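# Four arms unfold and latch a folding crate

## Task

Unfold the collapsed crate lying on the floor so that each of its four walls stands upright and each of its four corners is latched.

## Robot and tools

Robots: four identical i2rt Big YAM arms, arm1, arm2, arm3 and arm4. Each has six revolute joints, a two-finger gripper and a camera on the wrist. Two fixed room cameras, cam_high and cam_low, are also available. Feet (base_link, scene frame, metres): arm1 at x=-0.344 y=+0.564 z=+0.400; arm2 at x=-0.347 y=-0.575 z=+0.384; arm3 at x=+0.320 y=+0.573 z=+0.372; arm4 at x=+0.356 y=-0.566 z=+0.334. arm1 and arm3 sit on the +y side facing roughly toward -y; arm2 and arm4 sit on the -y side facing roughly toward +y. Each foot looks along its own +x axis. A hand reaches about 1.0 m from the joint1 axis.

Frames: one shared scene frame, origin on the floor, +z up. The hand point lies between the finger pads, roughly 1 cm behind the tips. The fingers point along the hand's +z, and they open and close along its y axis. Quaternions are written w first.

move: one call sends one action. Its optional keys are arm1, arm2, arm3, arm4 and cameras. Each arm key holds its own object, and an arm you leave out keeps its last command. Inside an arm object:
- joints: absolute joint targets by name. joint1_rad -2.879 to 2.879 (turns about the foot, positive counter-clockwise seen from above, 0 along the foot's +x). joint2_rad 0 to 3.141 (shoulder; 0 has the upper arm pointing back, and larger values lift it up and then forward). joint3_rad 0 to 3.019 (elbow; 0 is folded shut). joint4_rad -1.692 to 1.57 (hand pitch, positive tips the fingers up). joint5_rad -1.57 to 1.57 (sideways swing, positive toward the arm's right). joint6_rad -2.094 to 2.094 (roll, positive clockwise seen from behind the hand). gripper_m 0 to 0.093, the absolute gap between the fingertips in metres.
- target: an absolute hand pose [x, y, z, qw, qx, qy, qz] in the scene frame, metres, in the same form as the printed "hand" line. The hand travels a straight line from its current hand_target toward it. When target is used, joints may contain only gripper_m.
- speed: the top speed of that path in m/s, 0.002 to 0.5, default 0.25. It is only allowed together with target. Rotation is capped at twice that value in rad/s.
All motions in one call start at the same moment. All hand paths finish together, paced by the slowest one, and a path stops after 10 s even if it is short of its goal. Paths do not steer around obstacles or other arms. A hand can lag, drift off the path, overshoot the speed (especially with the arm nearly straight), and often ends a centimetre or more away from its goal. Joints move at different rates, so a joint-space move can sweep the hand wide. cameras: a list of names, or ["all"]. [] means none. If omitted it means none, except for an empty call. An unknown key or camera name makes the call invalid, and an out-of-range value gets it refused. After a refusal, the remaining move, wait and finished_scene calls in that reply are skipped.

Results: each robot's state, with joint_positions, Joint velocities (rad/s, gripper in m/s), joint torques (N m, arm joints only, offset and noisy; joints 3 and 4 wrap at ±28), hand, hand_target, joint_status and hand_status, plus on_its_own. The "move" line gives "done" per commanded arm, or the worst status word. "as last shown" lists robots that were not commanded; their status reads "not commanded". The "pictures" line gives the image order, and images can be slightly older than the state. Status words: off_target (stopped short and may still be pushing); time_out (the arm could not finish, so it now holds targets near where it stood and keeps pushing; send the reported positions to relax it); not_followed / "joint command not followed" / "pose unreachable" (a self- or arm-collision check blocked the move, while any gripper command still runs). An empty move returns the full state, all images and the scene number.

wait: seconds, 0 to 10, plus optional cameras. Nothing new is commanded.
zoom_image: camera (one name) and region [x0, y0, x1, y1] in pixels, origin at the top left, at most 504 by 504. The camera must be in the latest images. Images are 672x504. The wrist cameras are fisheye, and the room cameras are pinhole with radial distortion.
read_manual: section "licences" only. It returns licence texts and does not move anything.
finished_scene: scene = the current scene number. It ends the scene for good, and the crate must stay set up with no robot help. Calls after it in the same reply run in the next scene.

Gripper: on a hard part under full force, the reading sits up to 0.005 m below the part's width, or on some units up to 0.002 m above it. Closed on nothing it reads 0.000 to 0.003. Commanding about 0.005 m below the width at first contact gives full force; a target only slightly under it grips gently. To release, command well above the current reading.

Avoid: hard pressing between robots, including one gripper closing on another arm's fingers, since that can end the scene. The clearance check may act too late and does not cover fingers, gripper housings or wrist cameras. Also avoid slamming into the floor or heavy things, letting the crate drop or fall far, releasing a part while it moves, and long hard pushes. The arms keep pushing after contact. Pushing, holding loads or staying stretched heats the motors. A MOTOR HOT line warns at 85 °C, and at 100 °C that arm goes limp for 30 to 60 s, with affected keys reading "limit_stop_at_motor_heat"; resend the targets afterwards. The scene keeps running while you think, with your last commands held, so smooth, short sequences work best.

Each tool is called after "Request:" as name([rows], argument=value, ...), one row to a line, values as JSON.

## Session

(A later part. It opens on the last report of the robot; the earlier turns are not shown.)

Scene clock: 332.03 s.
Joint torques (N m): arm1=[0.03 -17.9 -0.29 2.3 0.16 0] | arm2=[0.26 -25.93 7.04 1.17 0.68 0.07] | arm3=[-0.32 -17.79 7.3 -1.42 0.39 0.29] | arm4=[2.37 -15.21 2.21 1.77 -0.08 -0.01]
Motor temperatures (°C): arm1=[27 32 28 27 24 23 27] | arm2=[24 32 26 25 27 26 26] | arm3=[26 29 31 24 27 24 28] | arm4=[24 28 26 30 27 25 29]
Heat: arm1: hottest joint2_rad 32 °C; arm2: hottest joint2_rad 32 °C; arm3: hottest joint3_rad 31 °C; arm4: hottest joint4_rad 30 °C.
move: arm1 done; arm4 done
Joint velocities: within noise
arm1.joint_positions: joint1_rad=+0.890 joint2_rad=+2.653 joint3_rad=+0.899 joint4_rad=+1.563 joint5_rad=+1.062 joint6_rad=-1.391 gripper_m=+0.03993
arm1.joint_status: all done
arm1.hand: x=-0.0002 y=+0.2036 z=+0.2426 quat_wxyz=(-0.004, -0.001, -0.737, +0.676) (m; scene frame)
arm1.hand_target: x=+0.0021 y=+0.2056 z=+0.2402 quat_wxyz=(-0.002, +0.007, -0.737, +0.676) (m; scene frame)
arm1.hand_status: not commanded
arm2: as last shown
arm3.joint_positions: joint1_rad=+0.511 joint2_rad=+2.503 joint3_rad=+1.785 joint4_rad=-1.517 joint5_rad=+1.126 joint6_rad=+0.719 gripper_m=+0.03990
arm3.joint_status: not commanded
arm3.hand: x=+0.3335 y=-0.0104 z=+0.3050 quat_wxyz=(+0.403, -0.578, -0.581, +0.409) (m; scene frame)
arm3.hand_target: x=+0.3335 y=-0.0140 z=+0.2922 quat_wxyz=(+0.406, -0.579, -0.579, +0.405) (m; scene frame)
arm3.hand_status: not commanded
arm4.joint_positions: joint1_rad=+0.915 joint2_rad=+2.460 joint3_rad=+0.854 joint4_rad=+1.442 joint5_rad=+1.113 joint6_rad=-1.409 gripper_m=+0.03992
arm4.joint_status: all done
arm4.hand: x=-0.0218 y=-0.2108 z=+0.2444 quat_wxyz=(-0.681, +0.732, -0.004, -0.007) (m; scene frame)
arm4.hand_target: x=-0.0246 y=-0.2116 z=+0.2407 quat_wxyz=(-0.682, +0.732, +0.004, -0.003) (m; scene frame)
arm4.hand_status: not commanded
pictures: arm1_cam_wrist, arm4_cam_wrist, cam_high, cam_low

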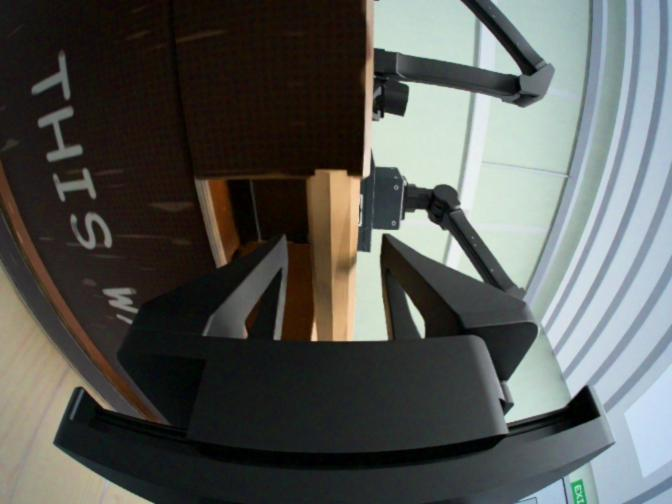

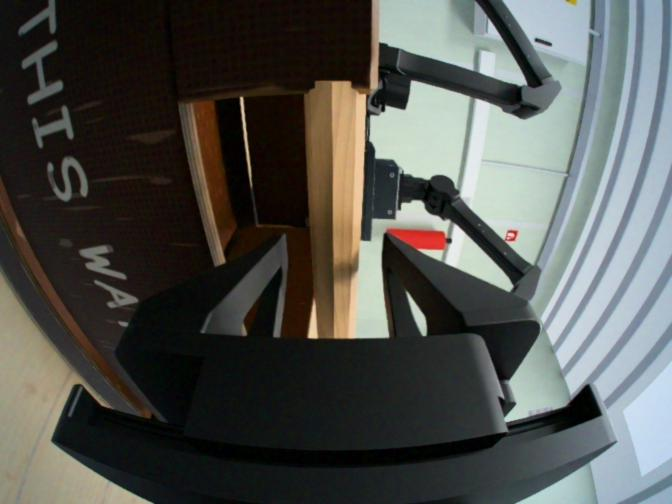

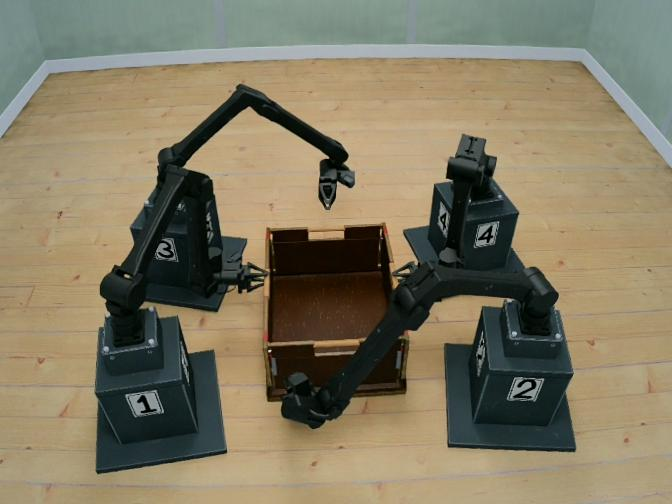

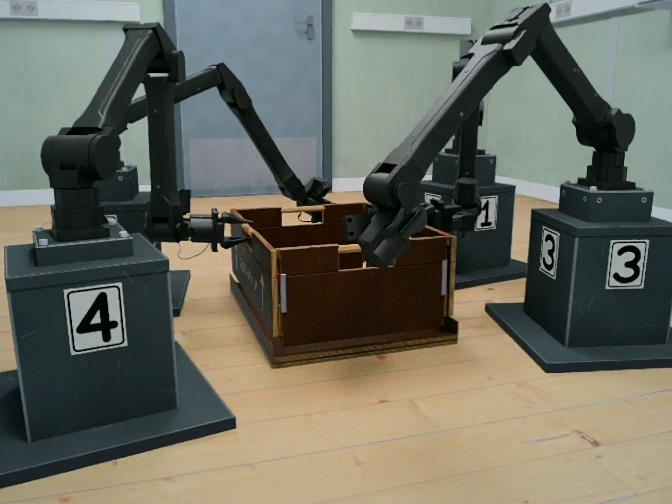

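Request:
move(arm1={"target": [0.002, 0.285, 0.252, 0, 0, 0.731, -0.682], "speed": 0.15}, arm4={"target": [-0.0246, -0.292, 0.252, -0.682, 0.731, 0, 0], "speed": 0.15}, arm2={"target": [-0.40, 0.13, 0.34, 0.609, -0.22, 0.75, 0.14], "speed": 0.25})

Request:
move(arm2={"target": [-0.29, 0.124, 0.32, 0.229, -0.640, 0.705, 0.2085], "speed": 0.4}, cameras=["arm2_cam_wrist", "cam_low", "cam_high"])

Request:
zoom_image(camera="cam_low", region=[220, 180, 470, 380])

Scene clock: 343.47 s.
Joint torques (N m): arm1=[0.38 -18.49 -1.76 2.15 0.35 0.29] | arm2=[0.56 -24.88 5.97 0.76 0.67 0.06] | arm3=[-1.08 -17.67 7.38 -1.46 0.39 0.26] | arm4=[1.9 -15.97 0.25 0.88 0.11 0.42]
Motor temperatures (°C): arm1=[27 32 28 27 24 23 27] | arm2=[24 32 26 25 28 26 26] | arm3=[26 29 31 24 27 24 28] | arm4=[24 28 26 30 27 25 28]
Heat: arm1: hottest joint2_rad 32 °C; arm2: hottest joint2_rad 32 °C; arm3: hottest joint3_rad 31 °C; arm4: hottest joint4_rad 30 °C.
move: arm1 done; arm2 done; arm4 done
Joint velocities: within noise
arm1.joint_positions: joint1_rad=+1.085 joint2_rad=+2.648 joint3_rad=+0.831 joint4_rad=+1.563 joint5_rad=+1.264 joint6_rad=-1.339 gripper_m=+0.03997
arm1.joint_status: not commanded
arm1.hand: x=+0.0040 y=+0.2809 z=+0.2473 quat_wxyz=(+0.007, +0.004, -0.731, +0.682) (m; scene frame)
arm1.hand_target: x=+0.0049 y=+0.2828 z=+0.2527 quat_wxyz=(-0.002, -0.003, -0.730, +0.683) (m; scene frame)
arm1.hand_status: done (0.007 m and 0.9 deg from the pose sent, 0.082 m and 1.1 deg at the start; a joint's target at an end of its range on 50 of 51 steps)
arm2.joint_positions: joint1_rad=+0.446 joint2_rad=+2.420 joint3_rad=+1.571 joint4_rad=-0.014 joint5_rad=+1.271 joint6_rad=+0.765 gripper_m=+0.00068
arm2.joint_status: not commanded
arm2.hand: x=-0.3968 y=+0.1282 z=+0.3322 quat_wxyz=(-0.609, +0.225, -0.749, -0.134) (m; scene frame)
arm2.hand_target: x=-0.4017 y=+0.1306 z=+0.3398 quat_wxyz=(-0.609, +0.221, -0.749, -0.140) (m; scene frame)
arm2.hand_status: done (0.009 m and 0.9 deg from the pose sent, 0.158 m and 0.2 deg at the start)
arm3: as last shown
arm4.joint_positions: joint1_rad=+1.096 joint2_rad=+2.429 joint3_rad=+0.779 joint4_rad=+1.408 joint5_rad=+1.301 joint6_rad=-1.348 gripper_m=+0.03995
arm4.joint_status: not commanded
arm4.hand: x=-0.0235 y=-0.2879 z=+0.2514 quat_wxyz=(-0.684, +0.729, +0.002, +0.005) (m; scene frame)
arm4.hand_target: x=-0.0221 y=-0.2892 z=+0.2525 quat_wxyz=(-0.683, +0.730, -0.002, +0.002) (m; scene frame)
arm4.hand_status: done (0.004 m and 0.7 deg from the pose sent, 0.082 m and 0.9 deg at the start)
pictures: none

Scene clock: 345.97 s.
Joint torques (N m): arm1=[-0.56 -18.43 -1.8 2.03 0.36 0.29] | arm2=[0.09 -23.77 8.23 0.75 -0.11 -0.16] | arm3=[-1.03 -18.08 7.42 -1.5 0.4 0.27] | arm4=[1.9 -15.91 0.25 0.88 0.12 0.42]
Motor temperatures (°C): arm1=[27 32 28 27 24 23 26] | arm2=[23 32 26 25 27 26 26] | arm3=[26 29 31 24 27 24 27] | arm4=[24 28 26 30 27 25 28]
Heat: arm1: hottest joint2_rad 32 °C; arm2: hottest joint2_rad 32 °C; arm3: hottest joint3_rad 31 °C; arm4: hottest joint4_rad 30 °C.
move: arm2 off_target
Joint velocities: within noise
arm1, arm3: as last shown
arm2.joint_positions: joint1_rad=+0.055 joint2_rad=+2.177 joint3_rad=+1.312 joint4_rad=-0.130 joint5_rad=+0.008 joint6_rad=+0.037 gripper_m=+0.00068
arm2.joint_status: not commanded
arm2.hand: x=-0.2898 y=+0.0989 z=+0.2886 quat_wxyz=(-0.208, +0.636, -0.718, -0.193) (m; scene frame)
arm2.hand_target: x=-0.2917 y=+0.1217 z=+0.3201 quat_wxyz=(-0.227, +0.635, -0.707, -0.212) (m; scene frame)
arm2.hand_status: off_target (0.040 m and 3.3 deg from the pose sent, 0.108 m and 66.1 deg at the start)
arm4.joint_positions: joint1_rad=+1.093 joint2_rad=+2.429 joint3_rad=+0.779 joint4_rad=+1.408 joint5_rad=+1.301 joint6_rad=-1.348 gripper_m=+0.03995
arm4.joint_status: not commanded
arm4.hand: x=-0.0227 y=-0.2868 z=+0.2514 quat_wxyz=(-0.684, +0.729, +0.001, +0.006) (m; scene frame)
arm4.hand_target: x=-0.0213 y=-0.2880 z=+0.2526 quat_wxyz=(-0.683, +0.730, -0.003, +0.004) (m; scene frame)
arm4.hand_status: not commanded
pictures: arm2_cam_wrist, cam_high, cam_low

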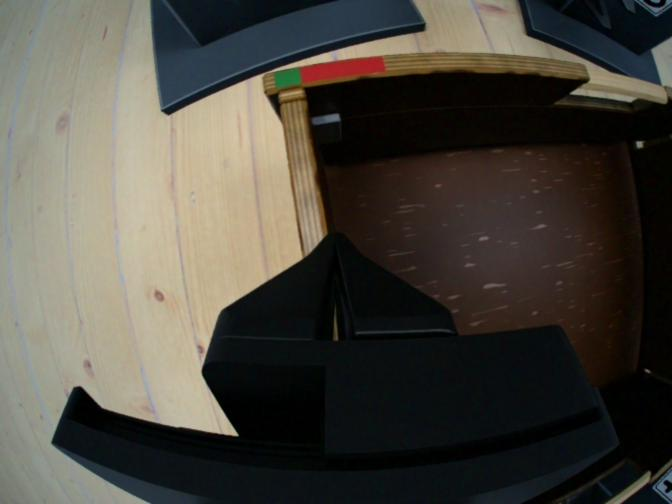

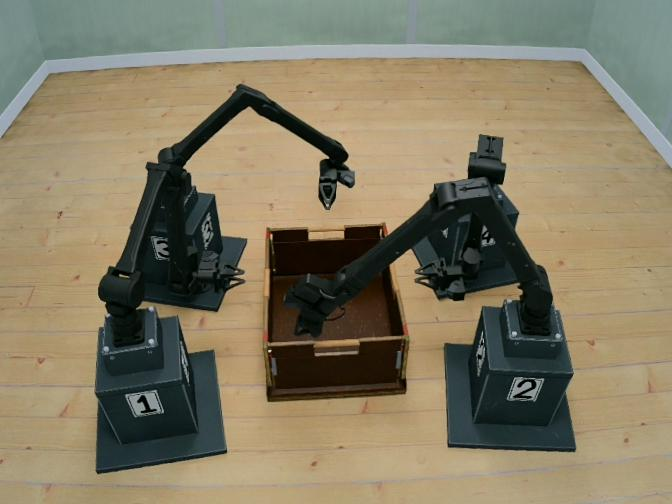

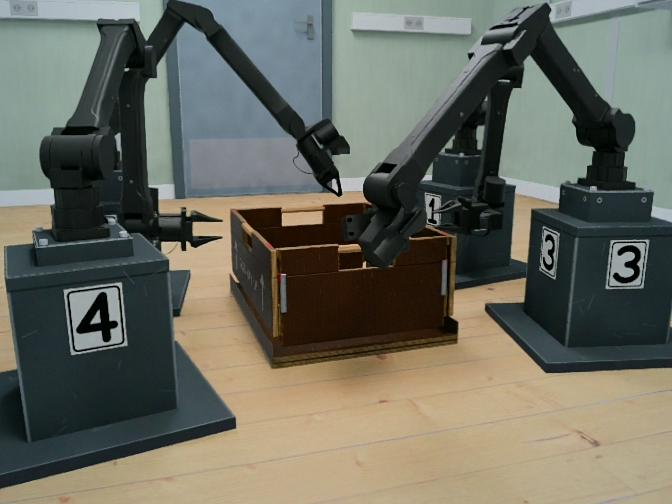

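Scaled by 2.016 from the camera's 672x504 image, which has a finer 960x720 frame.

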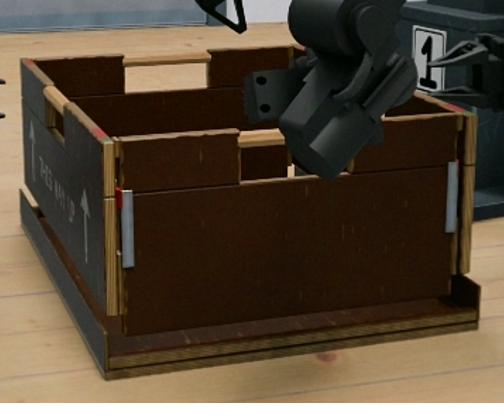

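Request:
zoom_image(camera="arm2_cam_wrist", region=[255, 50, 405, 200])

Scaled by 3.360 from the camera's 672x504 image, which has a finer 960x720 frame.

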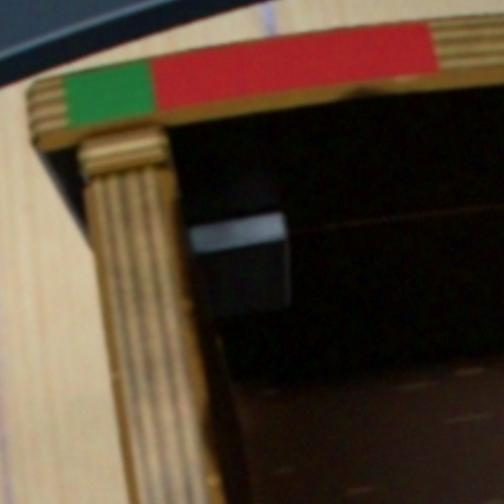

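Request:
zoom_image(camera="cam_low", region=[425, 215, 465, 335])

Request:
zoom_image(camera="cam_low", region=[260, 230, 300, 350])

Request:
zoom_image(camera="cam_high", region=[255, 215, 405, 300])

Request:
zoom_image(camera="cam_high", region=[255, 320, 415, 410])

Scaled by 4.200 from the camera's 672x504 image, which has a finer 960x720 frame.

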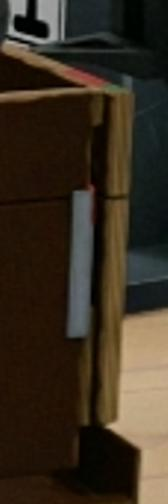

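Scaled by 4.200 from the camera's 672x504 image, which has a finer 960x720 frame.

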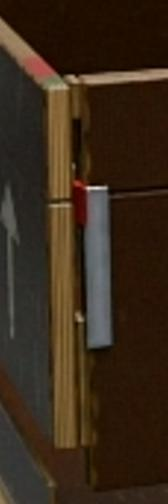

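Scaled by 3.360 from the camera's 672x504 image, which has a finer 960x720 frame.

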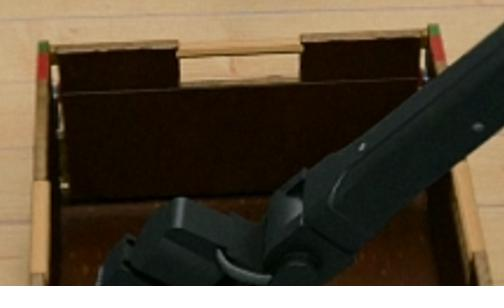

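Scaled by 3.150 from the camera's 672x504 image, which has a finer 960x720 frame.

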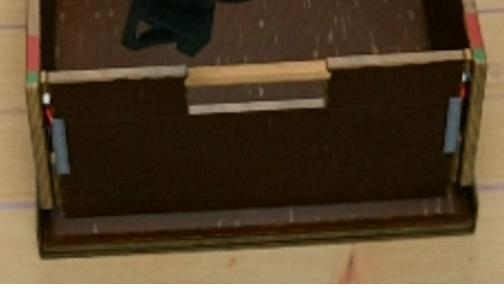

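Request:
move(arm3={"target": [0.31, -0.014, 0.25, -0.4056, 0.5792, 0.5792, -0.4056], "speed": 0.15, "joints": {"gripper_m": 0.0}}, arm2={"target": [-0.30, 0.05, 0.40, 0.229, -0.640, 0.705, 0.2085], "speed": 0.2})

Request:
move(arm3={"target": [0.245, -0.014, 0.255, -0.4056, 0.5792, 0.5792, -0.4056], "speed": 0.06}, cameras=["arm3_cam_wrist", "cam_low", "cam_high"])

Request:
zoom_image(camera="cam_high", region=[240, 210, 430, 410])

Request:
zoom_image(camera="cam_low", region=[220, 180, 470, 380])

Scene clock: 358.53 s.
Joint torques (N m): arm1=[0.5 -18.08 -1.76 2.17 0.4 0.29] | arm2=[0.67 -20.25 6.45 0.88 0.13 -0.13] | arm3=[-1.2 -18.26 5.45 -0.29 0.77 0.05] | arm4=[1.9 -15.91 0.25 0.87 0.12 0.42]
Motor temperatures (°C): arm1=[27 32 28 27 24 23 26] | arm2=[23 32 27 25 27 26 26] | arm3=[26 28 31 24 27 23 27] | arm4=[24 29 26 30 27 25 28]
Heat: arm1: hottest joint2_rad 32 °C; arm2: hottest joint2_rad 32 °C; arm3: hottest joint3_rad 31 °C; arm4: hottest joint4_rad 30 °C.
move: arm2 off_target; arm3 off_target
Joint velocities: within noise
arm1, arm4: as last shown
arm2.joint_positions: joint1_rad=+0.055 joint2_rad=+1.890 joint3_rad=+1.131 joint4_rad=-0.200 joint5_rad=+0.008 joint6_rad=+0.030 gripper_m=+0.00068
arm2.joint_status: not commanded
arm2.hand: x=-0.2940 y=+0.0475 z=+0.3870 quat_wxyz=(-0.221, +0.635, -0.711, -0.204) (m; scene frame)
arm2.hand_target: x=-0.2985 y=+0.0510 z=+0.3999 quat_wxyz=(-0.228, +0.639, -0.704, -0.209) (m; scene frame)
arm2.hand_status: off_target (0.015 m and 1.4 deg from the pose sent, 0.122 m and 3.3 deg at the start)
arm3.joint_positions: joint1_rad=+0.480 joint2_rad=+2.556 joint3_rad=+1.785 joint4_rad=-1.400 joint5_rad=+1.138 joint6_rad=+0.668 gripper_m=+0.00050
arm3.joint_status: all done
arm3.hand: x=+0.3157 y=-0.0141 z=+0.2672 quat_wxyz=(+0.397, -0.584, -0.577, +0.410) (m; scene frame)
arm3.hand_target: x=+0.3106 y=-0.0130 z=+0.2507 quat_wxyz=(+0.405, -0.580, -0.579, +0.406) (m; scene frame)
arm3.hand_status: off_target (0.018 m and 1.2 deg from the pose sent, 0.060 m and 0.5 deg at the start)
pictures: none

Scene clock: 360.63 s.
Joint torques (N m): arm1=[-0.21 -18.55 -1.91 2.13 0.42 0.3] | arm2=[0.62 -20.19 6.45 0.88 0.14 -0.14] | arm3=[-1.67 -21.66 3.45 0.12 0.94 0.02] | arm4=[1.9 -15.91 0.25 0.88 0.12 0.42]
Motor temperatures (°C): arm1=[27 32 28 27 24 23 26] | arm2=[23 32 27 25 27 26 26] | arm3=[26 29 31 24 27 23 27] | arm4=[24 29 26 30 27 25 28]
Heat: arm1: hottest joint2_rad 32 °C; arm2: hottest joint2_rad 32 °C; arm3: hottest joint3_rad 31 °C; arm4: hottest joint4_rad 30 °C.
move: arm3 off_target
Joint velocities: within noise
arm1, arm2, arm4: as last shown
arm3.joint_positions: joint1_rad=+0.388 joint2_rad=+2.538 joint3_rad=+1.682 joint4_rad=-1.126 joint5_rad=+1.187 joint6_rad=+0.431 gripper_m=+0.00050
arm3.joint_status: not commanded
arm3.hand: x=+0.2587 y=-0.0129 z=+0.2450 quat_wxyz=(+0.404, -0.574, -0.586, +0.405) (m; scene frame)
arm3.hand_target: x=+0.2510 y=-0.0145 z=+0.2546 quat_wxyz=(+0.403, -0.577, -0.582, +0.408) (m; scene frame)
arm3.hand_status: off_target (0.017 m and 1.0 deg from the pose sent, 0.072 m and 1.2 deg at the start)
pictures: arm3_cam_wrist, cam_high, cam_low

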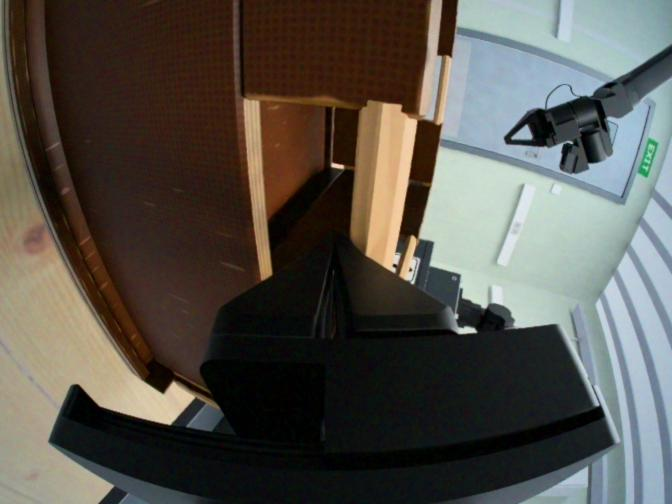

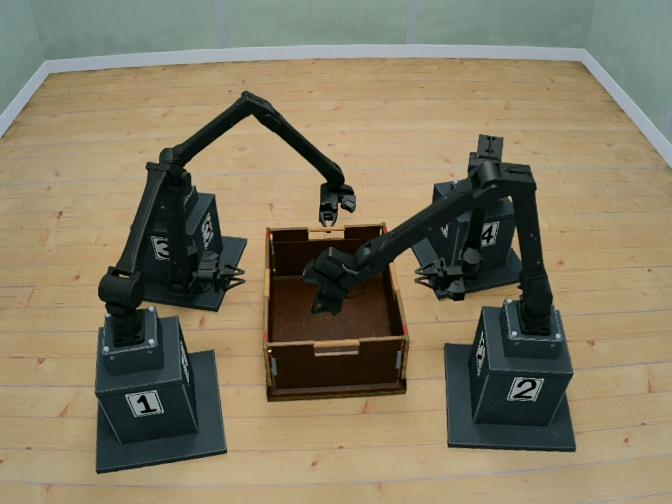

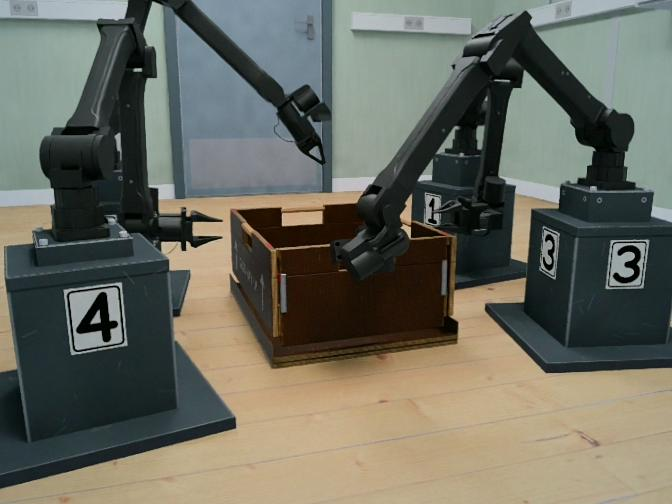

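Scaled by 2.520 from the camera's 672x504 image, which has a finer 960x720 frame.

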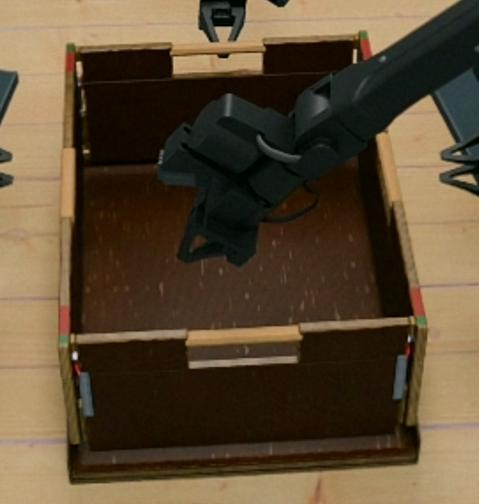

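Scaled by 2.016 from the camera's 672x504 image, which has a finer 960x720 frame.

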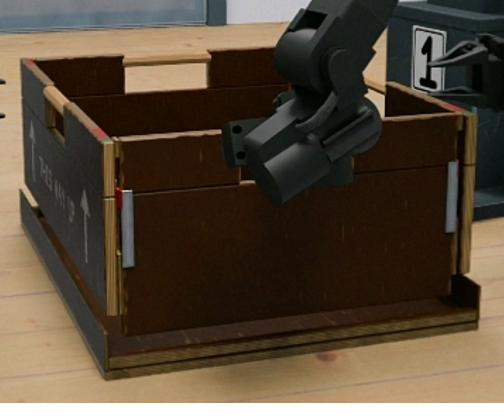

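Request:
move(arm3={"target": [0.292, -0.014, 0.275, -0.4056, 0.5792, 0.5792, -0.4056], "speed": 0.15})

Request:
move(arm3={"target": [0.235, -0.014, 0.273, -0.4056, 0.5792, 0.5792, -0.4056], "speed": 0.06}, cameras=["arm3_cam_wrist", "cam_low", "cam_high"])

Request:
zoom_image(camera="cam_low", region=[220, 180, 470, 380])

Scene clock: 363.77 s.
Joint torques (N m): arm1=[0.09 -17.85 -1.94 2.11 0.4 0.27] | arm2=[0.62 -20.13 6.46 0.88 0.13 -0.13] | arm3=[-0.26 -21.25 6.61 -1.28 0.42 0.25] | arm4=[1.9 -15.91 0.27 0.87 0.12 0.42]
Motor temperatures (°C): arm1=[27 32 28 27 24 23 26] | arm2=[23 31 27 25 27 26 26] | arm3=[26 29 31 24 27 23 27] | arm4=[24 29 26 30 27 25 28]
Heat: arm1: hottest joint2_rad 32 °C; arm2: hottest joint2_rad 31 °C; arm3: hottest joint3_rad 31 °C; arm4: hottest joint4_rad 30 °C.
move: arm3 off_target
Joint velocities: within noise
arm1, arm2, arm4: as last shown
arm3.joint_positions: joint1_rad=+0.425 joint2_rad=+2.535 joint3_rad=+1.708 joint4_rad=-1.334 joint5_rad=+1.166 joint6_rad=+0.585 gripper_m=+0.00050
arm3.joint_status: not commanded
arm3.hand: x=+0.2784 y=+0.0011 z=+0.2627 quat_wxyz=(+0.423, -0.571, -0.582, +0.395) (m; scene frame)
arm3.hand_target: x=+0.2854 y=-0.0128 z=+0.2753 quat_wxyz=(+0.408, -0.582, -0.576, +0.404) (m; scene frame)
arm3.hand_status: off_target (0.024 m and 2.6 deg from the pose sent, 0.045 m and 1.0 deg at the start)
pictures: none

Scene clock: 365.60 s.
Joint torques (N m): arm1=[0.09 -18.49 -1.81 2.22 0.37 0.31] | arm2=[0.67 -20.13 6.45 0.88 0.13 -0.13] | arm3=[-1.32 -21.07 3.54 0.27 0.7 0.04] | arm4=[1.9 -15.91 0.27 0.87 0.12 0.42]
Motor temperatures (°C): arm1=[27 32 28 27 24 23 26] | arm2=[23 31 27 25 27 26 26] | arm3=[26 29 31 24 27 23 27] | arm4=[24 29 26 30 27 25 28]
Heat: arm1: hottest joint2_rad 32 °C; arm2: hottest joint2_rad 31 °C; arm3: hottest joint3_rad 31 °C; arm4: hottest joint4_rad 30 °C.
move: arm3 done
Joint velocities: within noise
arm1, arm2, arm4: as last shown
arm3.joint_positions: joint1_rad=+0.358 joint2_rad=+2.483 joint3_rad=+1.653 joint4_rad=-1.103 joint5_rad=+1.200 joint6_rad=+0.388 gripper_m=+0.00050
arm3.joint_status: not commanded
arm3.hand: x=+0.2406 y=-0.0160 z=+0.2699 quat_wxyz=(+0.404, -0.578, -0.580, +0.407) (m; scene frame)
arm3.hand_target: x=+0.2356 y=-0.0140 z=+0.2726 quat_wxyz=(+0.405, -0.579, -0.580, +0.405) (m; scene frame)
arm3.hand_status: done (0.007 m and 0.3 deg from the pose sent, 0.047 m and 2.6 deg at the start)
pictures: arm3_cam_wrist, cam_high, cam_low

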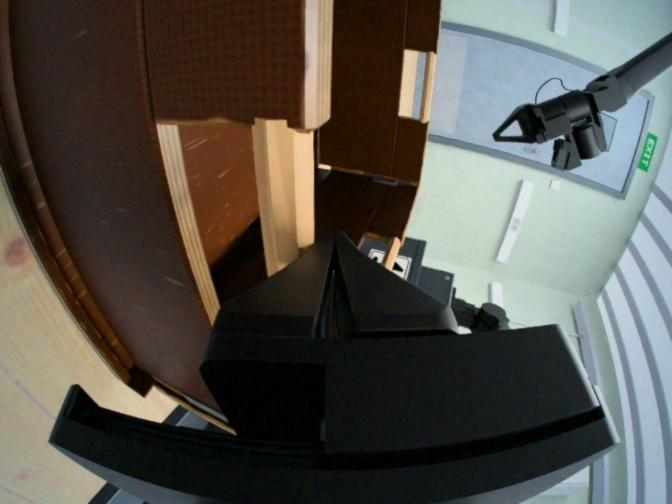

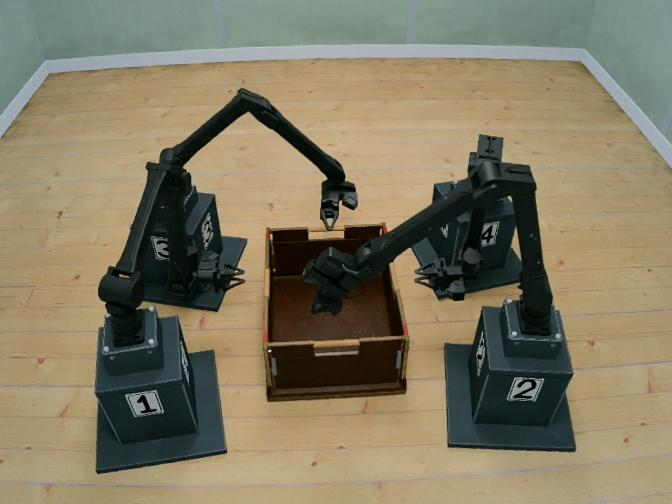

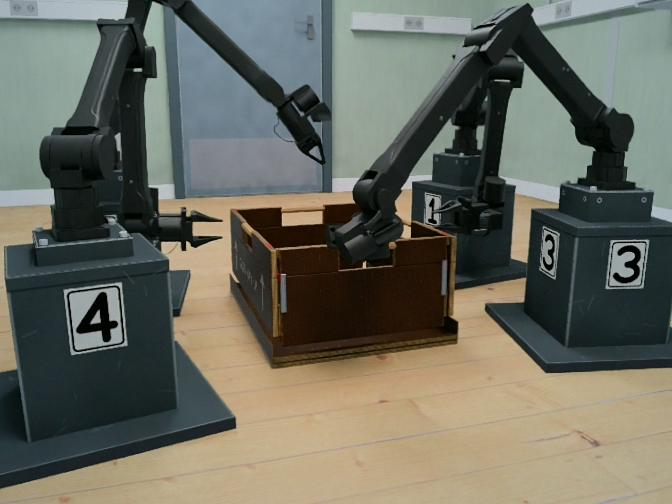

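Scaled by 2.016 from the camera's 672x504 image, which has a finer 960x720 frame.

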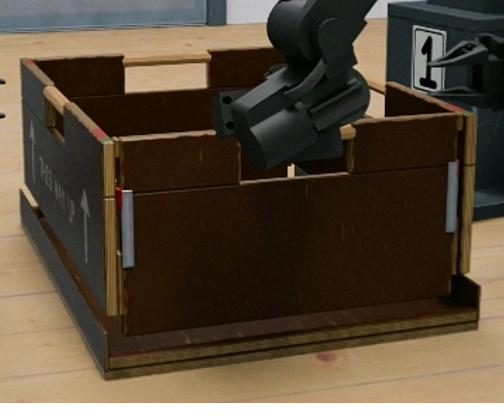

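Request:
move(arm3={"target": [0.33, -0.014, 0.345, -0.4056, 0.5792, 0.5792, -0.4056], "speed": 0.2}, cameras=["arm2_cam_wrist", "cam_low", "cam_high"])

Request:
zoom_image(camera="cam_high", region=[240, 210, 430, 410])

Request:
zoom_image(camera="cam_low", region=[220, 180, 470, 380])

Scene clock: 369.00 s.
Joint torques (N m): arm1=[0.5 -18.32 -2.03 2.21 0.38 0.29] | arm2=[0.62 -20.07 6.45 0.88 0.13 -0.13] | arm3=[-0.85 -19.72 7.62 -1.5 0.43 0.27] | arm4=[1.9 -15.91 0.27 0.88 0.12 0.42]
Motor temperatures (°C): arm1=[27 32 28 27 24 23 26] | arm2=[23 30 26 25 27 26 26] | arm3=[26 29 31 24 27 23 27] | arm4=[24 29 26 30 27 25 28]
Heat: arm1: hottest joint2_rad 32 °C; arm2: hottest joint2_rad 30 °C; arm3: hottest joint3_rad 31 °C; arm4: hottest joint4_rad 30 °C.
move: arm3 done
Joint velocities: within noise
arm1, arm2, arm4: as last shown
arm3.joint_positions: joint1_rad=+0.506 joint2_rad=+2.430 joint3_rad=+1.751 joint4_rad=-1.571 joint5_rad=+1.132 joint6_rad=+0.707 gripper_m=+0.00050
arm3.joint_status: not commanded
arm3.hand: x=+0.3289 y=-0.0058 z=+0.3427 quat_wxyz=(+0.412, -0.570, -0.585, +0.405) (m; scene frame)
arm3.hand_target: x=+0.3293 y=-0.0150 z=+0.3455 quat_wxyz=(+0.406, -0.579, -0.578, +0.407) (m; scene frame)
arm3.hand_status: done (0.009 m and 1.4 deg from the pose sent, 0.117 m and 0.3 deg at the start)
pictures: arm2_cam_wrist, cam_high, cam_low

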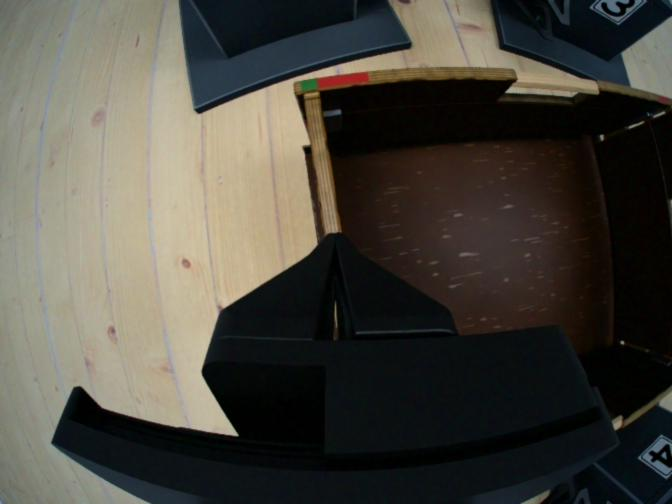

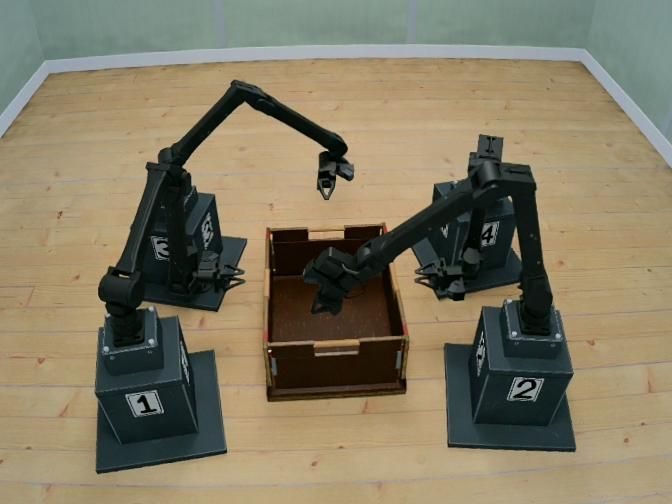

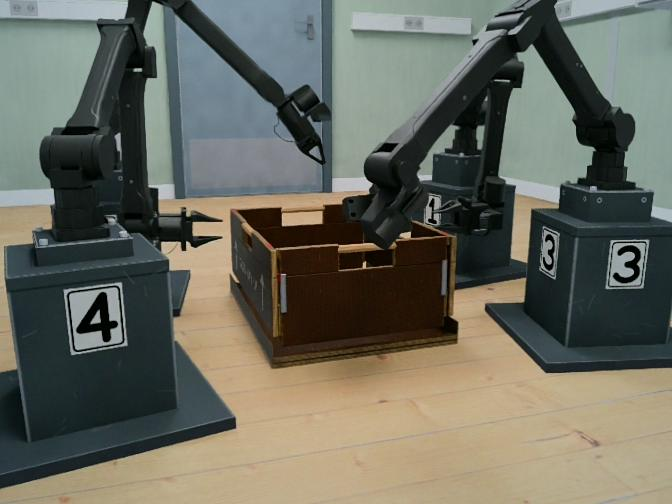

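Scaled by 2.520 from the camera's 672x504 image, which has a finer 960x720 frame.

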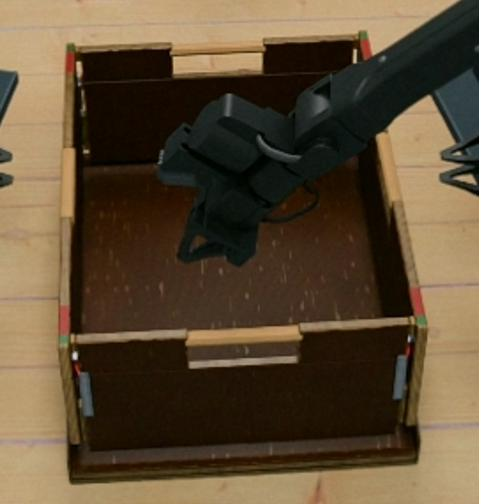

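Scaled by 2.016 from the camera's 672x504 image, which has a finer 960x720 frame.

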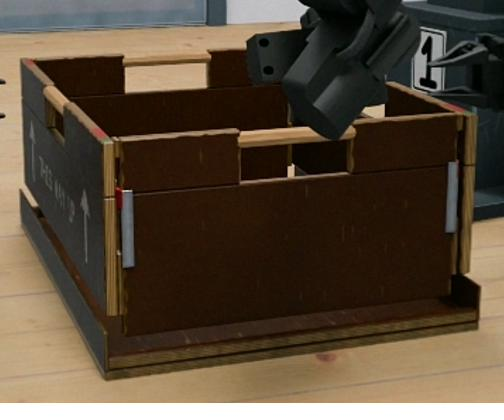

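Request:
finished_scene(scene=1)

The scene is finished: the task was done.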